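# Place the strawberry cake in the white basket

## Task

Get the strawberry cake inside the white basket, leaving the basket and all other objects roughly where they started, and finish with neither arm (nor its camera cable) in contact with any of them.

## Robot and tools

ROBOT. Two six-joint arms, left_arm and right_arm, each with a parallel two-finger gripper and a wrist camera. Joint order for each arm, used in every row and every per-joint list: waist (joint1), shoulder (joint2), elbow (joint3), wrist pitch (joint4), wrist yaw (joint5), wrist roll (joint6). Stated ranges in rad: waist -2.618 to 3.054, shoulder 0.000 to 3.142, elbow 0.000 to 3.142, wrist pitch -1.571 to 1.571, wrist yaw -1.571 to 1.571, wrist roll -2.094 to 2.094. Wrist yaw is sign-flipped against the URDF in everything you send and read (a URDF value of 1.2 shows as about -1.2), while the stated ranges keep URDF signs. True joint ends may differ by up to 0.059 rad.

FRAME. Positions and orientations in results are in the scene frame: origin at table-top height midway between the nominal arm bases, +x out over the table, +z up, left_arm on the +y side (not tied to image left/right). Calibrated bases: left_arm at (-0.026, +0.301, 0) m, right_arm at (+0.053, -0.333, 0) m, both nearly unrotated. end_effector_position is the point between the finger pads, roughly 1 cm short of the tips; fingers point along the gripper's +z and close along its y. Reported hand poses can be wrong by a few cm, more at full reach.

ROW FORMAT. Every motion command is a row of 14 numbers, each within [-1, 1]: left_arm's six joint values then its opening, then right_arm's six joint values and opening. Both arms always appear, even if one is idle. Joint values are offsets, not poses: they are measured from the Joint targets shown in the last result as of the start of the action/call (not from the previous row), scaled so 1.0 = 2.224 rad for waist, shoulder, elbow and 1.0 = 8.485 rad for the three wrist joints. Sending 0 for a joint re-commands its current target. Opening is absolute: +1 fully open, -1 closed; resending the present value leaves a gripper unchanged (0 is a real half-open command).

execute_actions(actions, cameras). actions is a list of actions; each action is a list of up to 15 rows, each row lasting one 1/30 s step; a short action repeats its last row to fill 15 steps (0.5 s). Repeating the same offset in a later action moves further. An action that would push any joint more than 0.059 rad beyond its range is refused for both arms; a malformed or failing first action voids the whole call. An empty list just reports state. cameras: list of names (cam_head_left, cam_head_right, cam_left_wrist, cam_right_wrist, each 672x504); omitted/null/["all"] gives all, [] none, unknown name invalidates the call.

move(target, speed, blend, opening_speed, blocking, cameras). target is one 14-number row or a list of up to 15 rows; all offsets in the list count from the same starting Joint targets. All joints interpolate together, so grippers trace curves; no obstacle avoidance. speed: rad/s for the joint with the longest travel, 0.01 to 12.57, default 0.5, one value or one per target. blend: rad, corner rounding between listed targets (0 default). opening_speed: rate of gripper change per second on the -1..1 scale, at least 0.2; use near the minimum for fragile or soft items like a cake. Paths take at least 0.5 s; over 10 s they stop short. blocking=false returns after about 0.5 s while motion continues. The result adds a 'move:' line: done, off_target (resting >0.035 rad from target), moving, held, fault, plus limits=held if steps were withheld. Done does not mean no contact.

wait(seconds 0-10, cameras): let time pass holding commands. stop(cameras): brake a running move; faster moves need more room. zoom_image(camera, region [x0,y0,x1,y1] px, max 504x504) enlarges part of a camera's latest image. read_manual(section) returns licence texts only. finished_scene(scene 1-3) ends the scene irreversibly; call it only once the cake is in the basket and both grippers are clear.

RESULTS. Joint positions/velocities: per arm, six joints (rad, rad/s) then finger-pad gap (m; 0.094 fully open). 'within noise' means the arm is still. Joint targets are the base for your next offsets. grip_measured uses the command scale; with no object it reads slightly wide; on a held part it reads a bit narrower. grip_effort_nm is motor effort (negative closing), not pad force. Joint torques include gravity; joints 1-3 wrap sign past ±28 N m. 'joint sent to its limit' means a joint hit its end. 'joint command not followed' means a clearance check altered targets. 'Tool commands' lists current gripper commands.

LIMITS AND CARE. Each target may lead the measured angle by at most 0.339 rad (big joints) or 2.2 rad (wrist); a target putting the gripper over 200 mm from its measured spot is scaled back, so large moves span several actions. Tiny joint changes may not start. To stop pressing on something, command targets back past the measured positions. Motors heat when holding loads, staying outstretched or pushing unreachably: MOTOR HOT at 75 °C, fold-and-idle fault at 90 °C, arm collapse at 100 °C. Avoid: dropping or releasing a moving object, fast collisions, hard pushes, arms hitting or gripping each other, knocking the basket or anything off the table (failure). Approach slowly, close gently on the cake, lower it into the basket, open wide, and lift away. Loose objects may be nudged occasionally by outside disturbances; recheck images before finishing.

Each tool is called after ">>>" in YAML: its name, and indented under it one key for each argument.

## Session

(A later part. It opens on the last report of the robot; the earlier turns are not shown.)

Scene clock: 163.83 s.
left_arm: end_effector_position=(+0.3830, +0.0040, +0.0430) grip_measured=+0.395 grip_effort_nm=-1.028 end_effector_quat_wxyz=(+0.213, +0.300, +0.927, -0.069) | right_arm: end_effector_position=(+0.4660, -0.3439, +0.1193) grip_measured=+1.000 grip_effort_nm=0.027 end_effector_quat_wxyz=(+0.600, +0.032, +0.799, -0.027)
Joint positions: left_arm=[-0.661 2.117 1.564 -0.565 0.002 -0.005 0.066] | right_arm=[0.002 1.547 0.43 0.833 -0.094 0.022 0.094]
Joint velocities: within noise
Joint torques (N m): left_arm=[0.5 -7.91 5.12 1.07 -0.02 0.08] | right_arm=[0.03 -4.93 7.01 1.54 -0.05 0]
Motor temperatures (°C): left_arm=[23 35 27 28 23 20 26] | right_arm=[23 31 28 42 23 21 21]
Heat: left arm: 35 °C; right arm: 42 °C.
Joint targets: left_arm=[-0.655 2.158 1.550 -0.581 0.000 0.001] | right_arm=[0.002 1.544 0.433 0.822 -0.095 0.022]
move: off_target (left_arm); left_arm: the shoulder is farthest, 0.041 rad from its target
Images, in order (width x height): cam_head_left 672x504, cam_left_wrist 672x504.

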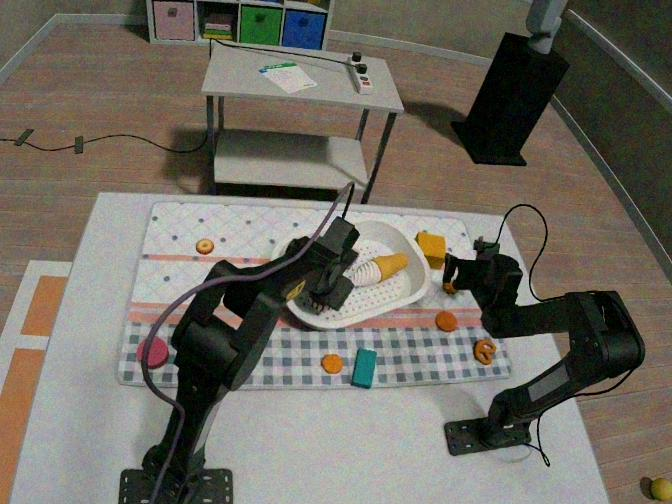

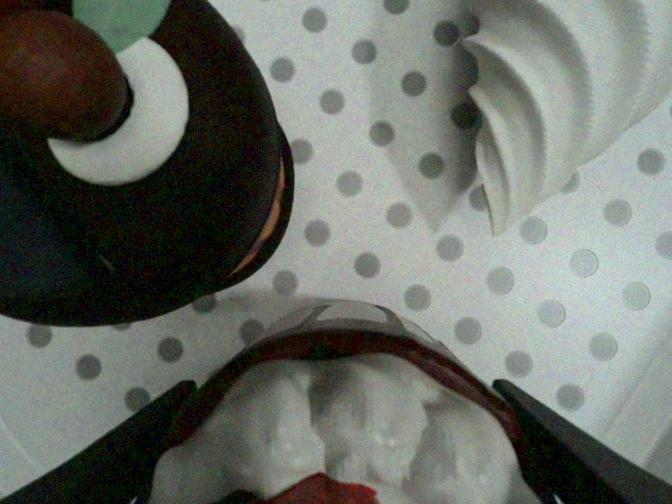

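>>> move:
  target:
    - [0,-0.0065,0,0.0018,0,0,0.25,0,0,0,0,0,0,1]
    - [0,-0.0065,0,0.0018,0,0,0.75,0,0,0,0,0,0,1]
    - [0,-0.0401,0.1987,-0.0521,0,0,0.75,0,0,0,0,0,0,1]
  speed: 0.4
  opening_speed: 0.6

Scene clock: 174.63 s.
left_arm: end_effector_position=(+0.3851, +0.0025, +0.1495) grip_measured=+0.748 grip_effort_nm=0.110 end_effector_quat_wxyz=(+0.207, +0.300, +0.929, -0.067) | right_arm: end_effector_position=(+0.4660, -0.3439, +0.1193) grip_measured=+1.000 grip_effort_nm=0.027 end_effector_quat_wxyz=(+0.600, +0.032, +0.799, -0.027)
Joint positions: left_arm=[-0.661 2.096 1.965 -1.002 0.002 -0.005 0.082] | right_arm=[0.002 1.547 0.43 0.833 -0.094 0.022 0.094]
Joint velocities: within noise
Joint torques (N m): left_arm=[0.47 -13.48 8.59 0.98 0 0.09] | right_arm=[0.03 -4.94 7.01 1.54 -0.05 0]
Motor temperatures (°C): left_arm=[23 33 27 28 23 20 26] | right_arm=[23 31 28 42 23 21 21]
Heat: left arm: 33 °C; right arm: 42 °C.
Joint targets: left_arm=[-0.655 2.068 1.992 -1.023 0.000 0.001] | right_arm=[0.002 1.544 0.433 0.822 -0.095 0.022]
move: done

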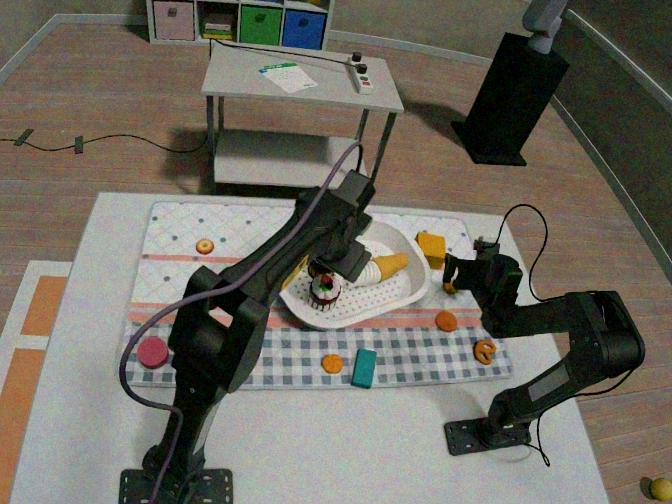

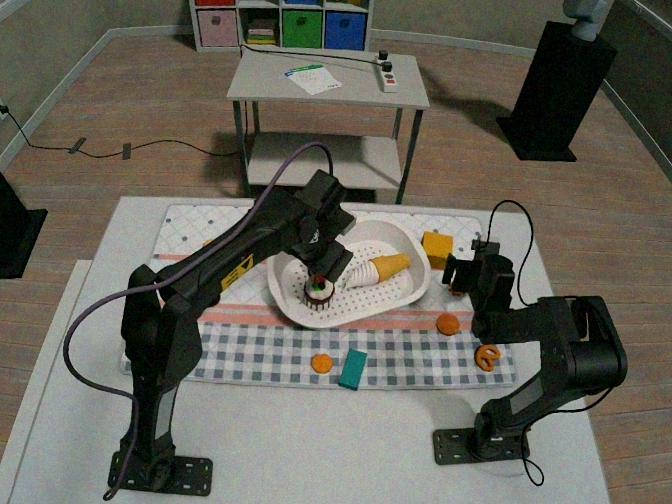

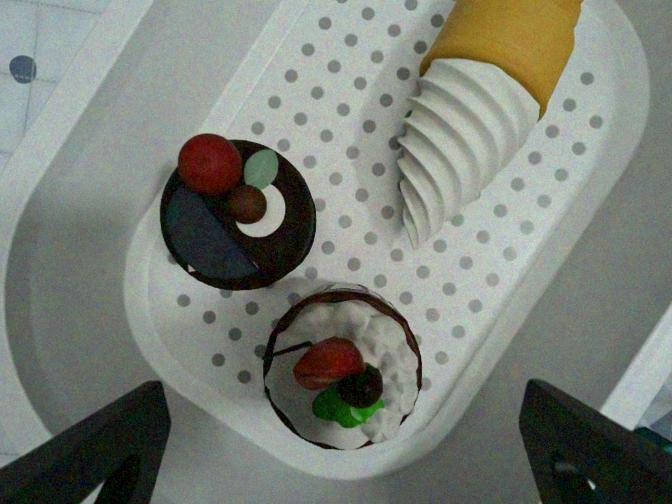

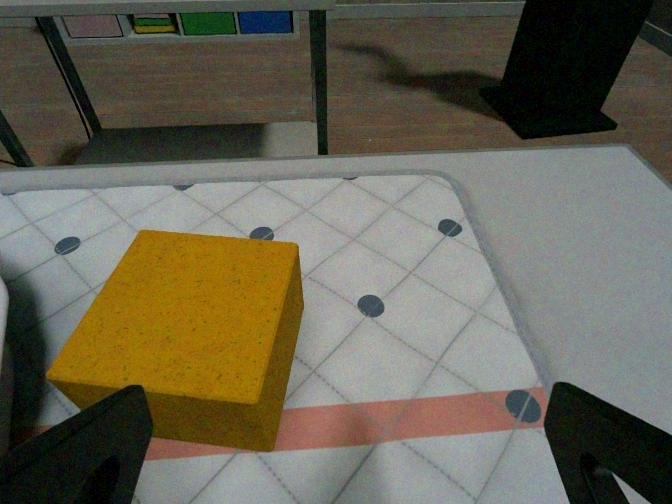

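>>> finished_scene:
  scene: 1

The scene is finished: the task was done.


## Next scene

The same job, from a new start.

>>> execute_actions:
  actions: []

Scene clock: 0.00 s.
left_arm: end_effector_position=(+0.3753, +0.2977, +0.1035) grip_measured=+1.000 grip_effort_nm=n/a end_effector_quat_wxyz=(+0.586, +0.042, +0.806, -0.072) | right_arm: end_effector_position=(+0.4622, -0.3357, +0.1305) grip_measured=+1.000 grip_effort_nm=n/a end_effector_quat_wxyz=(+0.634, +0.023, +0.773, -0.029)
Joint positions: left_arm=[0.077 1.568 0.393 0.855 -0.268 0.017 0.094] | right_arm=[0.031 1.561 0.381 0.982 -0.115 0.006 0.094]
Joint velocities: within noise
Joint torques (N m): no reading
Motor temperatures (°C): left_arm=[22 25 23 21 23 19 23] | right_arm=[23 25 24 29 23 21 20]
Heat: left arm: 25 °C; right arm: 29 °C.
Joint targets: left_arm=[0.077 1.563 0.398 0.849 -0.269 0.017] | right_arm=[0.031 1.558 0.384 0.971 -0.116 0.006]
Tool commands: left_gripper/opening=+1.0 right_gripper/opening=+1.0

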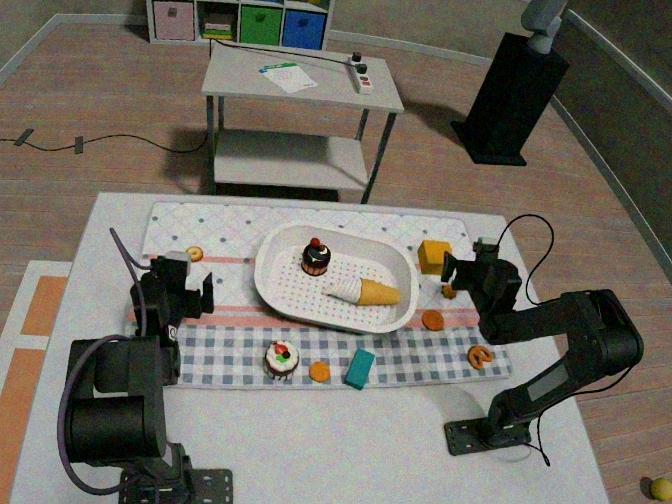

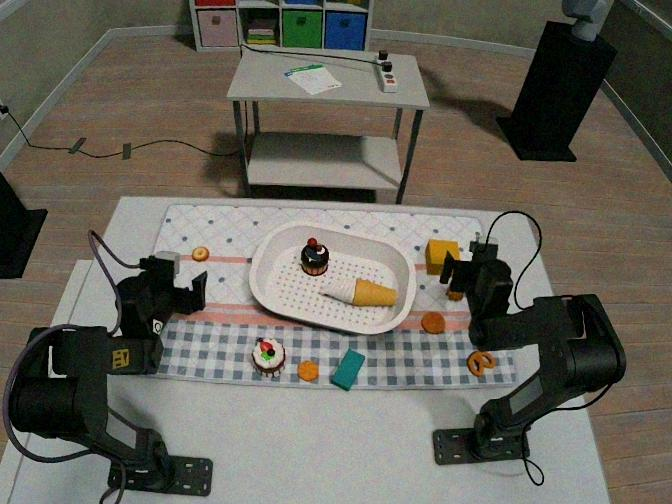

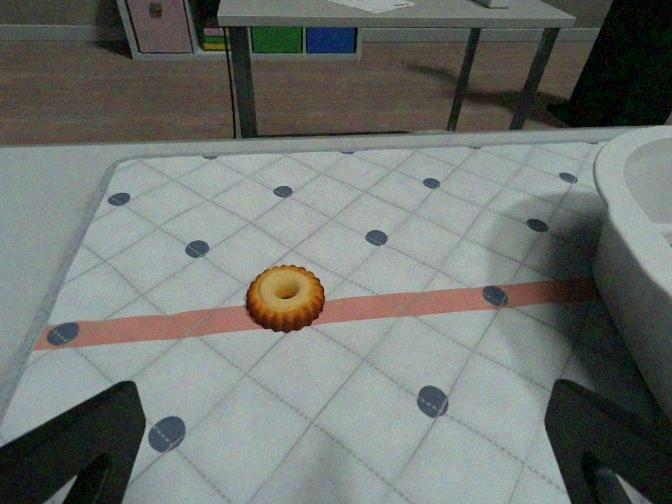

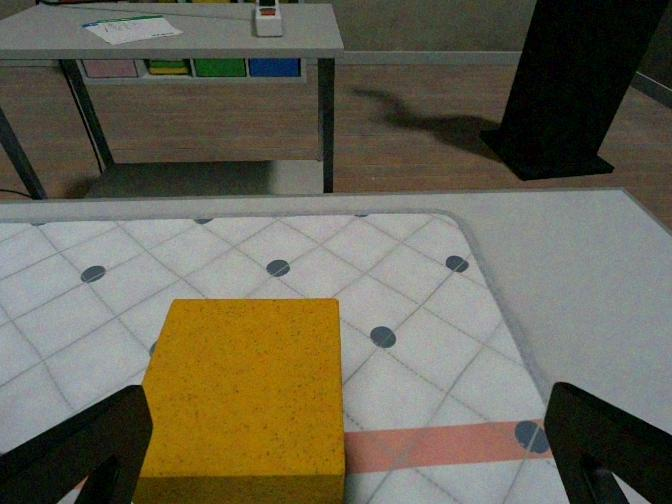

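>>> move:
  target:
    - [0,-0.0989,0.3453,-0.2088,0.0317,-0.002,1,0,0,0,0,0,0,1]
    - [-0.343,-0.0989,0.3453,-0.2088,0.0317,-0.002,1,0,0,0,0,0,0,1]
  speed: 1.2
  blend: 0.2
  cameras: ["cam_head_right","cam_left_wrist"]

Scene clock: 13.77 s.
left_arm: end_effector_position=(+0.2313, +0.1026, +0.1574) grip_measured=+1.000 grip_effort_nm=-0.002 end_effector_quat_wxyz=(+0.210, +0.317, +0.922, -0.075) | right_arm: end_effector_position=(+0.4622, -0.3357, +0.1305) grip_measured=+1.000 grip_effort_nm=0.032 end_effector_quat_wxyz=(+0.634, +0.023, +0.773, -0.029)
Joint positions: left_arm=[-0.685 1.361 1.138 -0.898 -0.009 0.007 0.094] | right_arm=[0.031 1.561 0.381 0.982 -0.115 0.006 0.094]
Joint velocities: within noise
Joint torques (N m): left_arm=[-0.16 -5.97 8.66 0.98 0.07 -0.04] | right_arm=[0.05 -4.81 6.67 1.6 -0.04 -0.01]
Motor temperatures (°C): left_arm=[22 26 24 24 23 19 23] | right_arm=[23 25 25 31 23 21 20]
Heat: left arm: 26 °C; right arm: 31 °C.
Joint targets: left_arm=[-0.686 1.343 1.167 -0.922 -0.001 0.000] | right_arm=[0.031 1.558 0.384 0.971 -0.116 0.006]
move: done
Images, in order (width x height): cam_head_right 672x504, cam_left_wrist 672x504.

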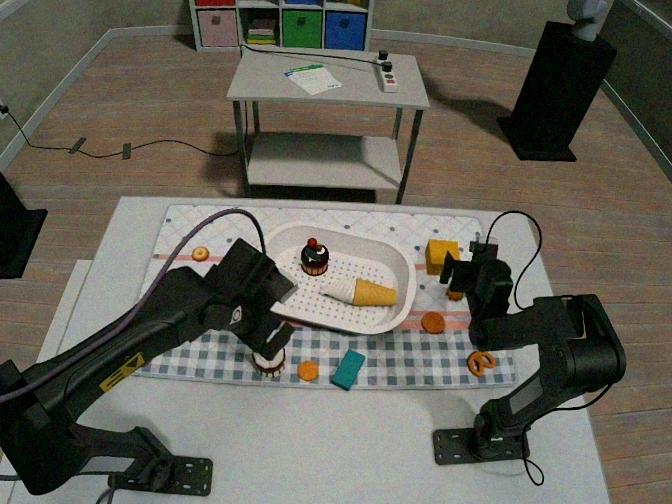

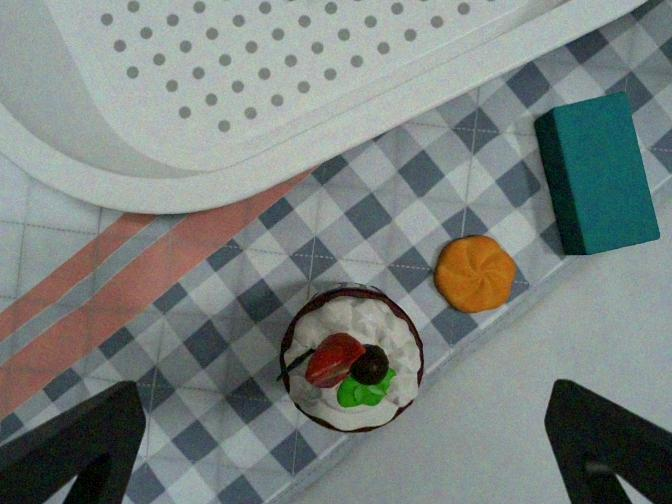

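>>> zoom_image:
  camera: "cam_head_right"
  region: [230, 210, 430, 360]

>>> move:
  target:
    - [-0.0072,0.0409,-0.2199,0.0704,0,0,1,0,0,0,0,0,0,1]
    - [-0.0072,0.0409,-0.2199,0.0704,0,0,0.25,0,0,0,0,0,0,1]
  speed: 0.7
  opening_speed: 0.7
  cameras: ["cam_left_wrist"]

Scaled by 2.520 from the camera's 672x504 image, which has a finer 960x720 frame.

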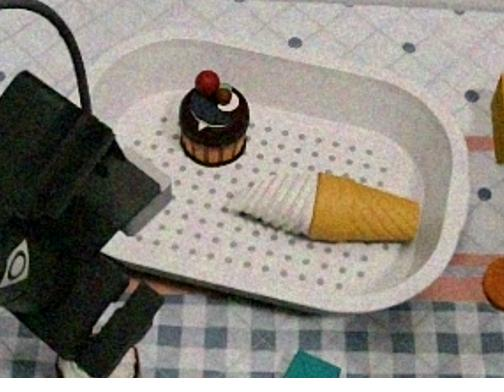

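Scene clock: 35.70 s.
left_arm: end_effector_position=(+0.2237, +0.1036, +0.0379) grip_measured=+0.406 grip_effort_nm=-1.023 end_effector_quat_wxyz=(+0.223, +0.322, +0.917, -0.081) | right_arm: end_effector_position=(+0.4622, -0.3357, +0.1305) grip_measured=+1.000 grip_effort_nm=0.027 end_effector_quat_wxyz=(+0.634, +0.023, +0.773, -0.029)
Joint positions: left_arm=[-0.697 1.431 0.688 -0.349 -0.008 0.007 0.066] | right_arm=[0.031 1.561 0.381 0.982 -0.115 0.006 0.094]
Joint velocities: within noise
Joint torques (N m): left_arm=[-0.47 -4.27 4.98 1.56 0.08 -0.05] | right_arm=[0.05 -4.81 6.68 1.6 -0.05 0]
Motor temperatures (°C): left_arm=[22 26 25 24 23 19 23] | right_arm=[23 26 26 33 23 21 20]
Heat: left arm: 26 °C; right arm: 33 °C.
Joint targets: left_arm=[-0.702 1.434 0.677 -0.325 0.000 0.000] | right_arm=[0.031 1.558 0.384 0.971 -0.116 0.006]
move: done
Images, in order (width x height): cam_left_wrist 672x504.

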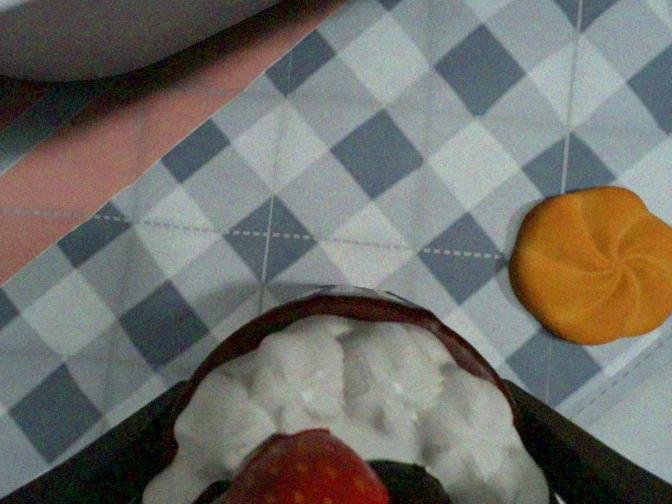

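>>> move:
  target:
    - [0,-0.0499,0.2487,-0.0804,0,0,0.25,0,0,0,0,0,0,1]
    - [0.0638,0.2813,0.585,-0.0818,0,0,0.25,0,0,0,0,0,0,1]
  speed: 0.8
  blend: 0.1
  cameras: ["cam_head_right","cam_left_wrist"]

>>> zoom_image:
  camera: "cam_head_right"
  region: [230, 210, 430, 360]

Scene clock: 57.23 s.
left_arm: end_effector_position=(+0.4066, +0.0465, +0.1609) grip_measured=+0.405 grip_effort_nm=-1.028 end_effector_quat_wxyz=(+0.216, +0.259, +0.939, -0.061) | right_arm: end_effector_position=(+0.4622, -0.3357, +0.1305) grip_measured=+1.000 grip_effort_nm=0.032 end_effector_quat_wxyz=(+0.634, +0.023, +0.773, -0.029)
Joint positions: left_arm=[-0.561 2.057 1.945 -1.006 -0.007 0.007 0.066] | right_arm=[0.031 1.561 0.381 0.982 -0.115 0.006 0.094]
Joint velocities: within noise
Joint torques (N m): left_arm=[0.1 -10.74 9.05 1.11 0.06 -0.05] | right_arm=[0.03 -4.82 6.65 1.59 -0.05 -0.01]
Motor temperatures (°C): left_arm=[22 27 26 26 23 19 24] | right_arm=[23 26 26 33 23 21 20]
Heat: left arm: 27 °C; right arm: 33 °C.
Joint targets: left_arm=[-0.560 2.060 1.979 -1.019 0.000 0.000] | right_arm=[0.031 1.558 0.384 0.971 -0.116 0.006]
move: done
Images, in order (width x height): cam_head_right 672x504, cam_left_wrist 672x504.

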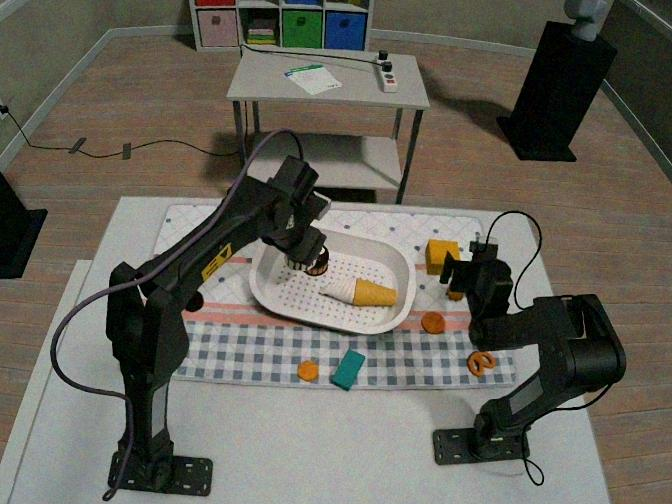

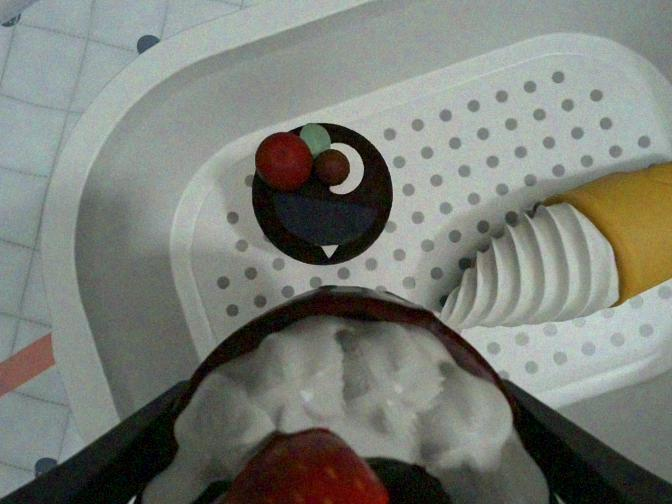

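Scaled by 2.520 from the camera's 672x504 image, which has a finer 960x720 frame.

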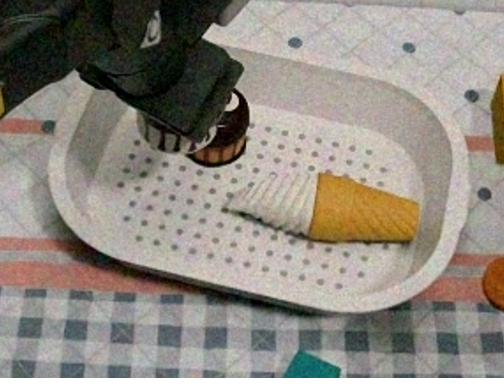

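>>> move:
  target:
    - [0.005,0.0067,-0.1951,0.0553,0,0,0.25,0,0,0,0,0,0,1]
    - [0.005,0.018,-0.2091,0.0576,0,0,0.25,0,0,0,0,0,0,1]
  speed: [0.5,0.08]
  cameras: ["cam_head_left","cam_left_wrist"]

>>> zoom_image:
  camera: "cam_head_left"
  region: [250, 240, 370, 330]

Scene clock: 75.87 s.
left_arm: end_effector_position=(+0.4051, +0.0504, +0.0494) grip_measured=+0.405 grip_effort_nm=-1.028 end_effector_quat_wxyz=(+0.219, +0.257, +0.939, -0.061) | right_arm: end_effector_position=(+0.4622, -0.3357, +0.1305) grip_measured=+1.000 grip_effort_nm=0.032 end_effector_quat_wxyz=(+0.634, +0.023, +0.773, -0.029)
Joint positions: left_arm=[-0.556 2.08 1.531 -0.563 -0.007 0.007 0.066] | right_arm=[0.031 1.561 0.381 0.982 -0.115 0.006 0.094]
Joint velocities: within noise
Joint torques (N m): left_arm=[0.68 -9.47 4.82 1.6 0.05 -0.05] | right_arm=[0.05 -4.82 6.67 1.6 -0.05 0]
Motor temperatures (°C): left_arm=[22 29 28 25 23 19 25] | right_arm=[23 26 26 34 23 21 20]
Heat: left arm: 29 °C; right arm: 34 °C.
Joint targets: left_arm=[-0.549 2.100 1.514 -0.530 0.000 0.000] | right_arm=[0.031 1.558 0.384 0.971 -0.116 0.006]
move: done
Images, in order (width x height): cam_head_left 672x504, cam_left_wrist 672x504.

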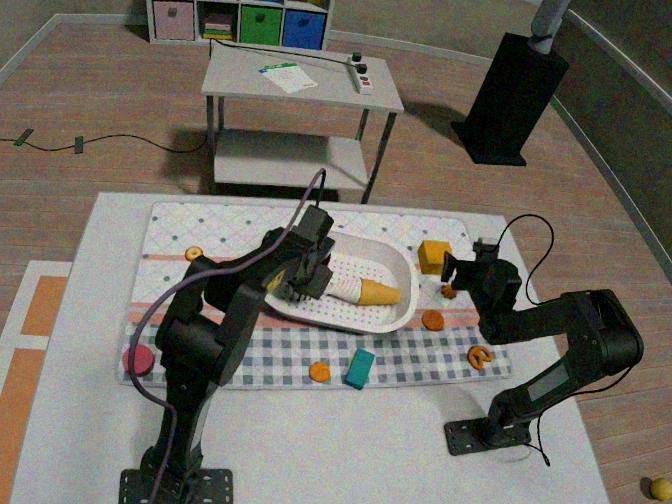

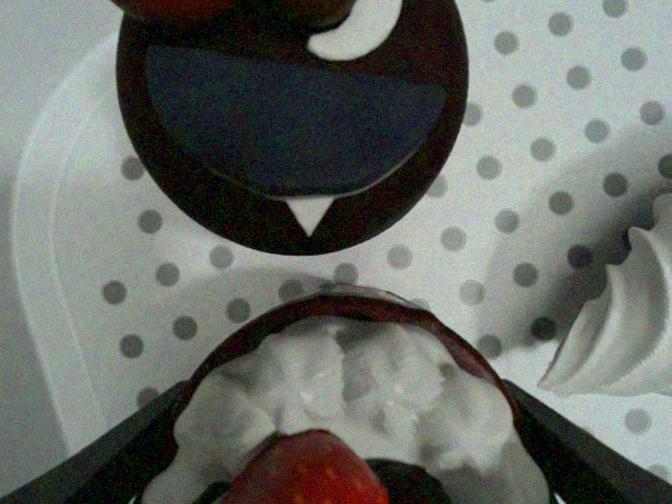

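Scaled by 4.200 from the camera's 672x504 image, which has a finer 960x720 frame.

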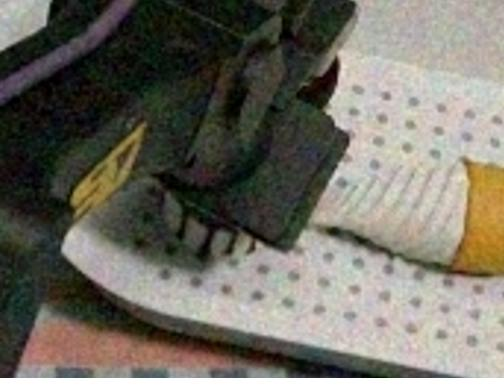

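>>> move:
  target: [0,0.008,0,-0.002,0,0,0.25,0,0,0,0,0,0,1]
  speed: 0.08
  cameras: ["cam_left_wrist"]

Scene clock: 83.20 s.
left_arm: end_effector_position=(+0.4051, +0.0504, +0.0490) grip_measured=+0.405 grip_effort_nm=-1.023 end_effector_quat_wxyz=(+0.218, +0.257, +0.939, -0.061) | right_arm: end_effector_position=(+0.4622, -0.3357, +0.1305) grip_measured=+1.000 grip_effort_nm=0.027 end_effector_quat_wxyz=(+0.634, +0.023, +0.773, -0.029)
Joint positions: left_arm=[-0.556 2.081 1.531 -0.563 -0.007 0.007 0.066] | right_arm=[0.031 1.561 0.381 0.982 -0.115 0.006 0.094]
Joint velocities: within noise
Joint torques (N m): left_arm=[0.64 -8.1 4.83 1.41 0.06 -0.05] | right_arm=[0.02 -4.79 6.68 1.59 -0.05 0]
Motor temperatures (°C): left_arm=[22 30 27 26 23 19 25] | right_arm=[23 26 26 34 23 21 20]
Heat: left arm: 30 °C; right arm: 34 °C.
Joint targets: left_arm=[-0.549 2.117 1.514 -0.547 0.000 0.000] | right_arm=[0.031 1.558 0.384 0.971 -0.116 0.006]
move: off_target (left_arm); left_arm: the shoulder is farthest, 0.037 rad from its target
Images, in order (width x height): cam_left_wrist 672x504.

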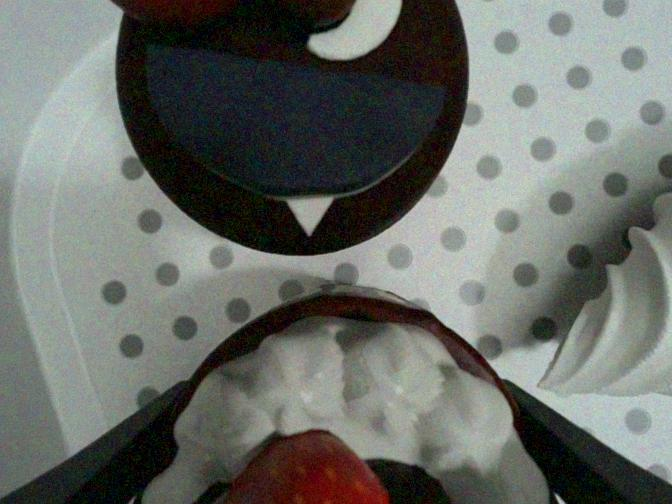

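>>> move:
  target:
    - [0,-0.0055,0,0.0016,0,0,0.25,0,0,0,0,0,0,1]
    - [0,-0.0055,0,0.0016,0,0,0.53,0,0,0,0,0,0,1]
    - [0,-0.0258,0.2086,-0.0556,0,0,0.53,0,0,0,0,0,0,1]
  speed: 0.4
  opening_speed: 0.5
  cameras: ["cam_left_wrist","cam_head_right"]

Scene clock: 91.27 s.
left_arm: end_effector_position=(+0.4122, +0.0463, +0.1498) grip_measured=+0.528 grip_effort_nm=0.120 end_effector_quat_wxyz=(+0.211, +0.257, +0.941, -0.059) | right_arm: end_effector_position=(+0.4622, -0.3357, +0.1305) grip_measured=+1.000 grip_effort_nm=0.027 end_effector_quat_wxyz=(+0.634, +0.023, +0.773, -0.029)
Joint positions: left_arm=[-0.556 2.087 1.951 -0.994 -0.007 0.007 0.072] | right_arm=[0.031 1.561 0.381 0.982 -0.115 0.006 0.094]
Joint velocities: within noise
Joint torques (N m): left_arm=[0.66 -13.56 8.44 0.97 0.07 -0.04] | right_arm=[0.03 -4.81 6.67 1.59 -0.05 0]
Motor temperatures (°C): left_arm=[22 30 26 26 23 19 25] | right_arm=[23 26 26 34 23 21 20]
Heat: left arm: 30 °C; right arm: 34 °C.
Joint targets: left_arm=[-0.549 2.060 1.978 -1.019 0.000 0.000] | right_arm=[0.031 1.558 0.384 0.971 -0.116 0.006]
move: done
Images, in order (width x height): cam_head_right 672x504, cam_left_wrist 672x504.

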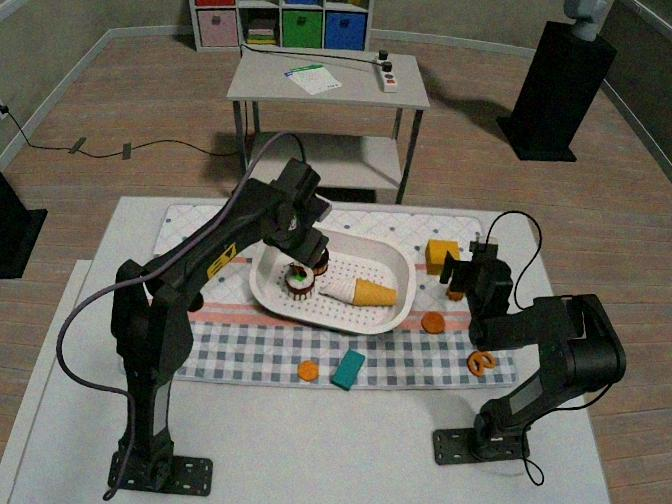

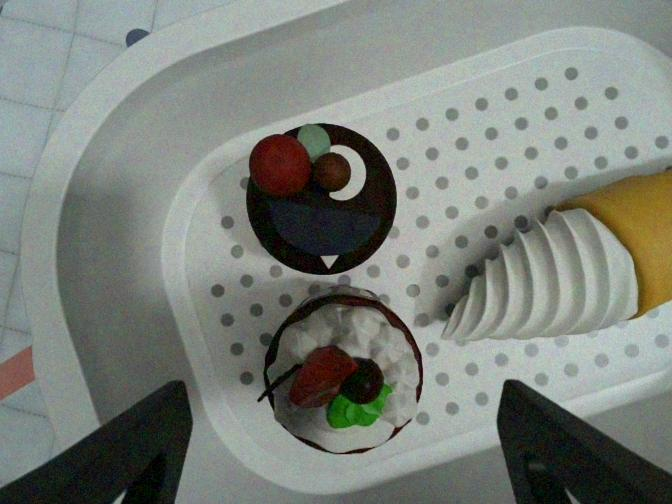

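Perfect.

>>> finished_scene:
  scene: 2

The scene is finished: the task was done.


## Next scene

The same job, from a new start.

>>> execute_actions:
  actions: []

>>> zoom_image:
  camera: "cam_head_right"
  region: [230, 210, 430, 360]

Scene clock: 0.00 s.
left_arm: end_effector_position=(+0.3701, +0.3334, +0.1050) grip_measured=+1.000 grip_effort_nm=n/a end_effector_quat_wxyz=(+0.593, -0.053, +0.803, +0.032) | right_arm: end_effector_position=(+0.4655, -0.3440, +0.1221) grip_measured=+1.000 grip_effort_nm=n/a end_effector_quat_wxyz=(+0.618, +0.034, +0.785, -0.032)
Joint positions: left_arm=[0.018 1.543 0.359 0.885 0.068 -0.032 0.094] | right_arm=[0.01 1.573 0.405 0.93 -0.111 0.019 0.094]
Joint velocities: within noise
Joint torques (N m): no reading
Motor temperatures (°C): left_arm=[22 24 22 21 23 19 23] | right_arm=[23 22 23 27 23 21 20]
Heat: left arm: 24 °C; right arm: 27 °C.
Joint targets: left_arm=[0.018 1.538 0.364 0.880 0.068 -0.032] | right_arm=[0.010 1.570 0.408 0.918 -0.112 0.019]
Tool commands: left_gripper/opening=+1.0 right_gripper/opening=+1.0

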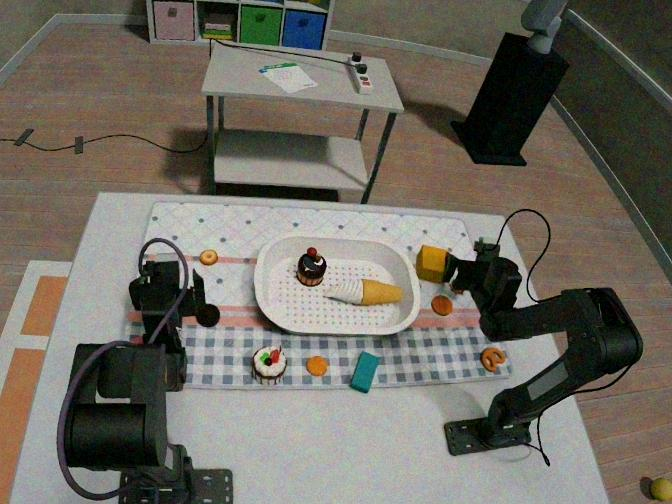

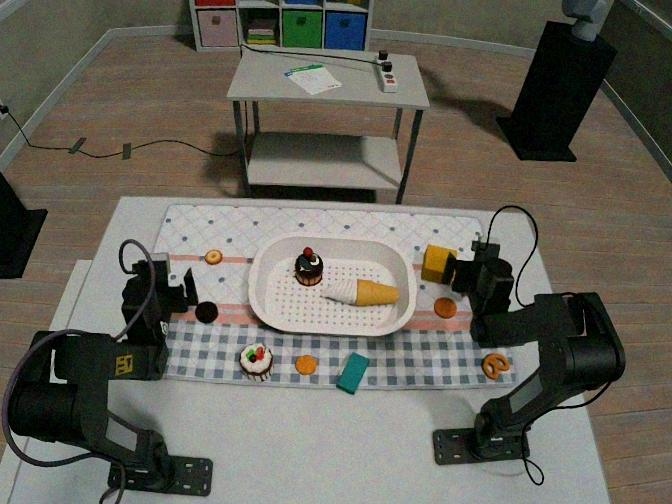

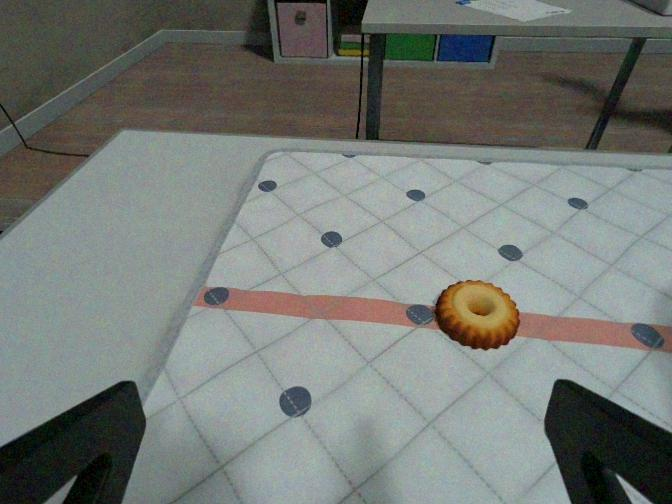

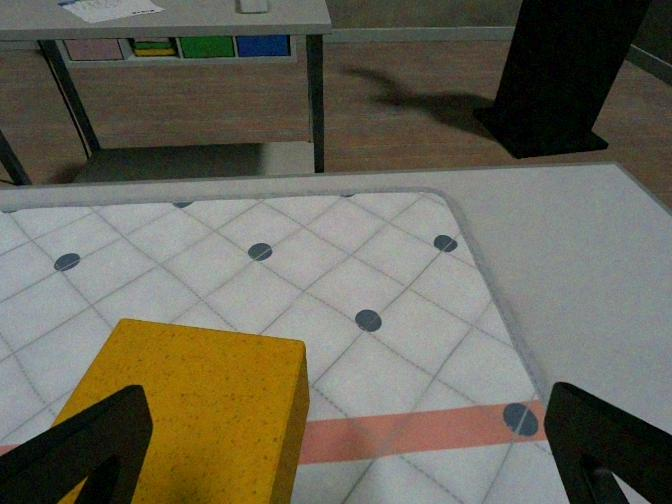

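Scaled by 2.520 from the camera's 672x504 image, which has a finer 960x720 frame.

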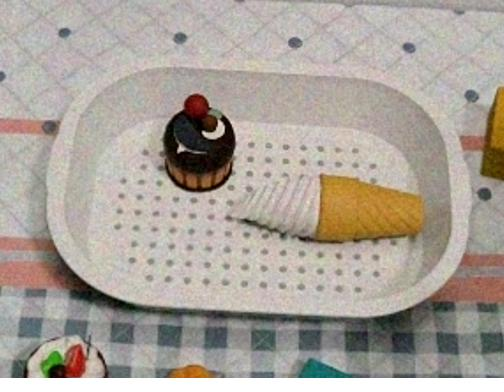

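>>> move:
  target:
    - [0,-0.149,0.3215,-0.2177,-0.008,0.0038,1,0,0,0,0,0,0,1]
    - [-0.3098,-0.149,0.3215,-0.2177,-0.008,0.0038,1,0,0,0,0,0,0,1]
  speed: 1.2
  blend: 0.2
  cameras: ["cam_left_wrist"]

Scene clock: 17.47 s.
left_arm: end_effector_position=(+0.2082, +0.1292, +0.1610) grip_measured=+1.000 grip_effort_nm=0.002 end_effector_quat_wxyz=(+0.215, +0.302, +0.926, -0.070) | right_arm: end_effector_position=(+0.4655, -0.3440, +0.1221) grip_measured=+1.000 grip_effort_nm=0.032 end_effector_quat_wxyz=(+0.618, +0.034, +0.785, -0.032)
Joint positions: left_arm=[-0.667 1.222 1.051 -0.943 0.002 -0.006 0.094] | right_arm=[0.01 1.573 0.405 0.93 -0.111 0.019 0.094]
Joint velocities: within noise
Joint torques (N m): left_arm=[-0.35 -4.48 8.58 0.99 -0.02 0.09] | right_arm=[0.05 -5 6.61 1.53 -0.05 -0.01]
Motor temperatures (°C): left_arm=[22 25 23 26 23 19 23] | right_arm=[23 23 24 30 23 21 20]
Heat: left arm: 26 °C; right arm: 30 °C.
Joint targets: left_arm=[-0.671 1.206 1.079 -0.967 0.000 0.000] | right_arm=[0.010 1.570 0.408 0.918 -0.112 0.019]
move: done
Images, in order (width x height): cam_left_wrist 672x504.

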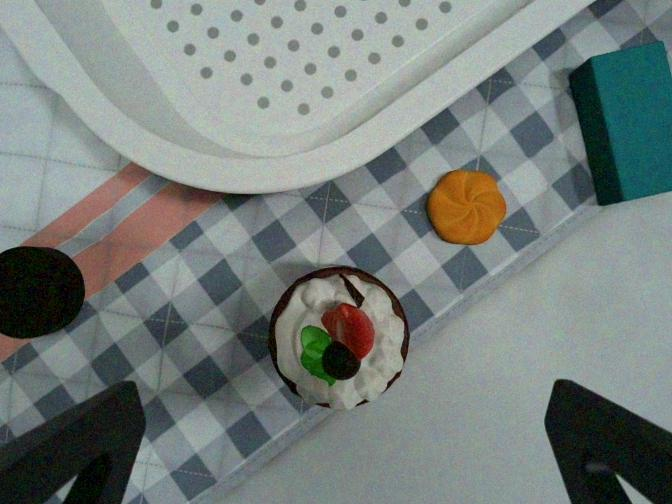

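>>> move:
  target:
    - [0,0.0688,-0.2154,0.074,0,0,1,0,0,0,0,0,0,1]
    - [0,0.0688,-0.2154,0.074,0,0,0.25,0,0,0,0,0,0,1]
  speed: 0.7
  opening_speed: 0.7
  cameras: ["cam_left_wrist"]

Scene clock: 35.70 s.
left_arm: end_effector_position=(+0.2117, +0.1267, +0.0317) grip_measured=+0.405 grip_effort_nm=-1.018 end_effector_quat_wxyz=(+0.217, +0.302, +0.926, -0.071) | right_arm: end_effector_position=(+0.4655, -0.3440, +0.1221) grip_measured=+1.000 grip_effort_nm=0.027 end_effector_quat_wxyz=(+0.618, +0.034, +0.785, -0.032)
Joint positions: left_arm=[-0.667 1.357 0.61 -0.364 0.003 -0.006 0.066] | right_arm=[0.01 1.573 0.405 0.93 -0.111 0.019 0.094]
Joint velocities: within noise
Joint torques (N m): left_arm=[-0.36 -3.64 4.88 1.5 -0.03 0.09] | right_arm=[0.03 -5.01 6.6 1.53 -0.05 -0.01]
Motor temperatures (°C): left_arm=[22 25 24 24 23 19 23] | right_arm=[23 23 24 32 23 21 20]
Heat: left arm: 25 °C; right arm: 32 °C.
Joint targets: left_arm=[-0.671 1.359 0.600 -0.340 0.000 0.000] | right_arm=[0.010 1.570 0.408 0.918 -0.112 0.019]
move: done
Images, in order (width x height): cam_left_wrist 672x504.

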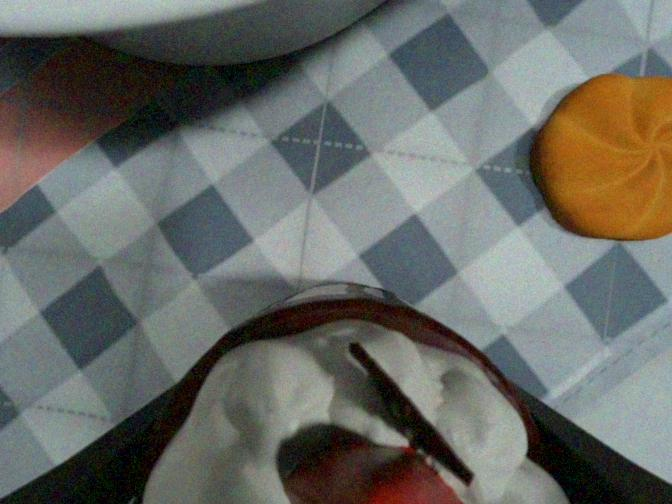

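>>> move:
  target:
    - [0,-0.0513,0.259,-0.0814,0,0,0.25,0,0,0,0,0,0,1]
    - [0.0369,0.2534,0.5317,-0.0731,0,0,0.25,0,0,0,0,0,0,1]
  speed: 0.8
  blend: 0.1
  cameras: ["cam_left_wrist"]

Scene clock: 49.93 s.
left_arm: end_effector_position=(+0.3680, +0.0544, +0.1574) grip_measured=+0.405 grip_effort_nm=-1.023 end_effector_quat_wxyz=(+0.204, +0.268, +0.940, -0.058) | right_arm: end_effector_position=(+0.4655, -0.3440, +0.1221) grip_measured=+1.000 grip_effort_nm=0.027 end_effector_quat_wxyz=(+0.618, +0.034, +0.785, -0.032)
Joint positions: left_arm=[-0.592 1.922 1.749 -0.972 0.003 -0.006 0.066] | right_arm=[0.01 1.573 0.405 0.93 -0.111 0.019 0.094]
Joint velocities: within noise
Joint torques (N m): left_arm=[0.36 -9.84 8.92 1.3 -0.02 0.08] | right_arm=[0.03 -5.01 6.6 1.54 -0.05 -0.01]
Motor temperatures (°C): left_arm=[22 25 24 24 23 19 24] | right_arm=[23 23 24 33 23 21 20]
Heat: left arm: 25 °C; right arm: 33 °C.
Joint targets: left_arm=[-0.588 1.923 1.782 -0.960 0.000 0.000] | right_arm=[0.010 1.570 0.408 0.918 -0.112 0.019]
move: done
Images, in order (width x height): cam_left_wrist 672x504.

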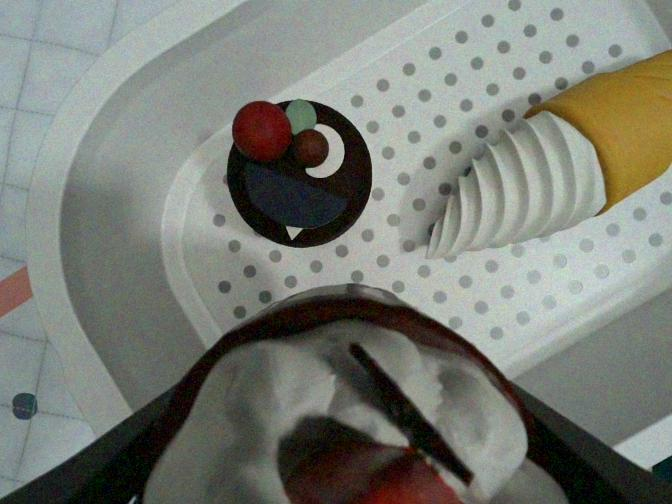

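>>> move:
  target:
    - [0,0.0243,-0.1888,0.0587,0,0,0.25,0,0,0,0,0,0,1]
    - [0,0.0445,-0.1965,0.0589,0,0,0.25,0,0,0,0,0,0,1]
  speed: [0.5,0.08]
  cameras: ["cam_left_wrist"]

Scene clock: 58.83 s.
left_arm: end_effector_position=(+0.3736, +0.0509, +0.0420) grip_measured=+0.405 grip_effort_nm=-1.028 end_effector_quat_wxyz=(+0.219, +0.267, +0.936, -0.062) | right_arm: end_effector_position=(+0.4655, -0.3440, +0.1221) grip_measured=+1.000 grip_effort_nm=0.032 end_effector_quat_wxyz=(+0.618, +0.034, +0.785, -0.032)
Joint positions: left_arm=[-0.592 1.992 1.366 -0.486 0.003 -0.006 0.066] | right_arm=[0.01 1.573 0.405 0.93 -0.111 0.019 0.094]
Joint velocities: within noise
Joint torques (N m): left_arm=[0.35 -7.87 4.33 1.52 -0.01 0.1] | right_arm=[0.03 -5 6.61 1.54 -0.04 -0.01]
Motor temperatures (°C): left_arm=[22 26 25 24 23 19 24] | right_arm=[23 23 25 33 23 21 20]
Heat: left arm: 26 °C; right arm: 33 °C.
Joint targets: left_arm=[-0.588 2.022 1.345 -0.460 0.000 0.000] | right_arm=[0.010 1.570 0.408 0.918 -0.112 0.019]
move: done
Images, in order (width x height): cam_left_wrist 672x504.

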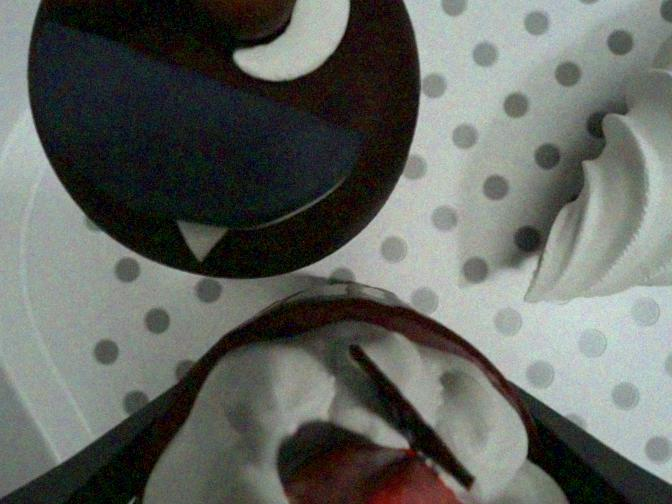

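>>> move:
  target:
    - [0,-0.005,0,0.0013,0,0,0.25,0,0,0,0,0,0,1]
    - [0,-0.005,0,0.0013,0,0,0.55,0,0,0,0,0,0,1]
    - [0,-0.0445,0.1965,-0.0589,0,0,0.55,0,0,0,0,0,0,1]
  speed: 0.4
  opening_speed: 0.5
  cameras: ["cam_left_wrist","cam_head_right"]

Scene clock: 68.20 s.
left_arm: end_effector_position=(+0.3771, +0.0487, +0.1525) grip_measured=+0.548 grip_effort_nm=0.110 end_effector_quat_wxyz=(+0.212, +0.267, +0.938, -0.060) | right_arm: end_effector_position=(+0.4655, -0.3440, +0.1221) grip_measured=+1.000 grip_effort_nm=0.032 end_effector_quat_wxyz=(+0.618, +0.034, +0.785, -0.032)
Joint positions: left_arm=[-0.592 1.947 1.757 -0.936 0.003 -0.006 0.073] | right_arm=[0.01 1.573 0.405 0.93 -0.111 0.019 0.094]
Joint velocities: within noise
Joint torques (N m): left_arm=[0.36 -12.26 8.29 0.98 -0.02 0.09] | right_arm=[0.03 -5.01 6.63 1.54 -0.05 -0.01]
Motor temperatures (°C): left_arm=[22 28 25 25 23 19 24] | right_arm=[23 23 25 33 23 21 20]
Heat: left arm: 28 °C; right arm: 33 °C.
Joint targets: left_arm=[-0.588 1.923 1.782 -0.960 0.000 0.000] | right_arm=[0.010 1.570 0.408 0.918 -0.112 0.019]
move: done
Images, in order (width x height): cam_head_right 672x504, cam_left_wrist 672x504.

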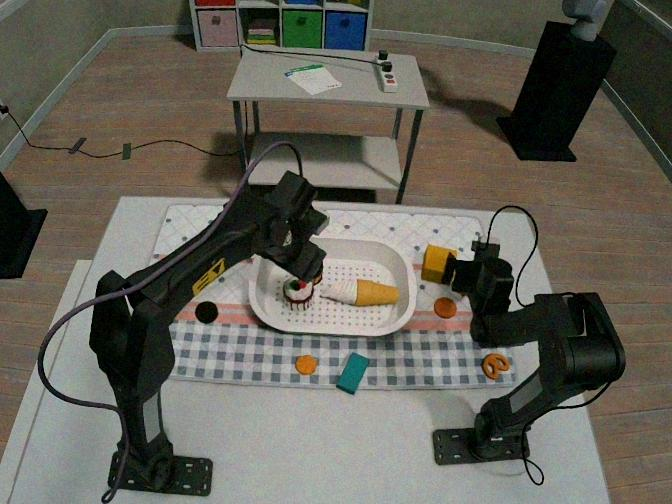

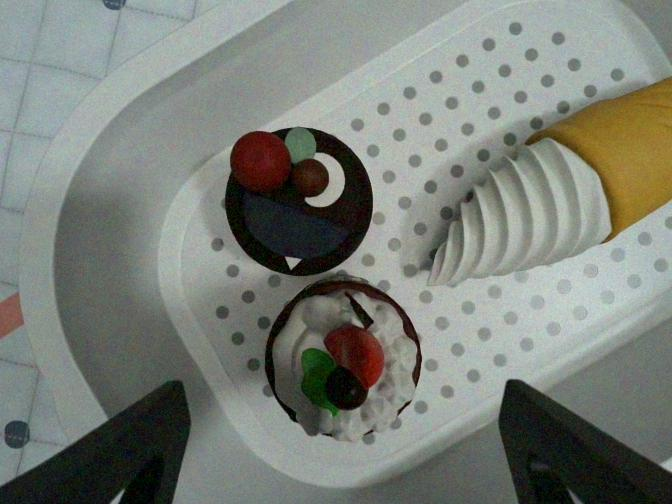

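>>> finished_scene:
  scene: 3

The scene is finished: the task was done.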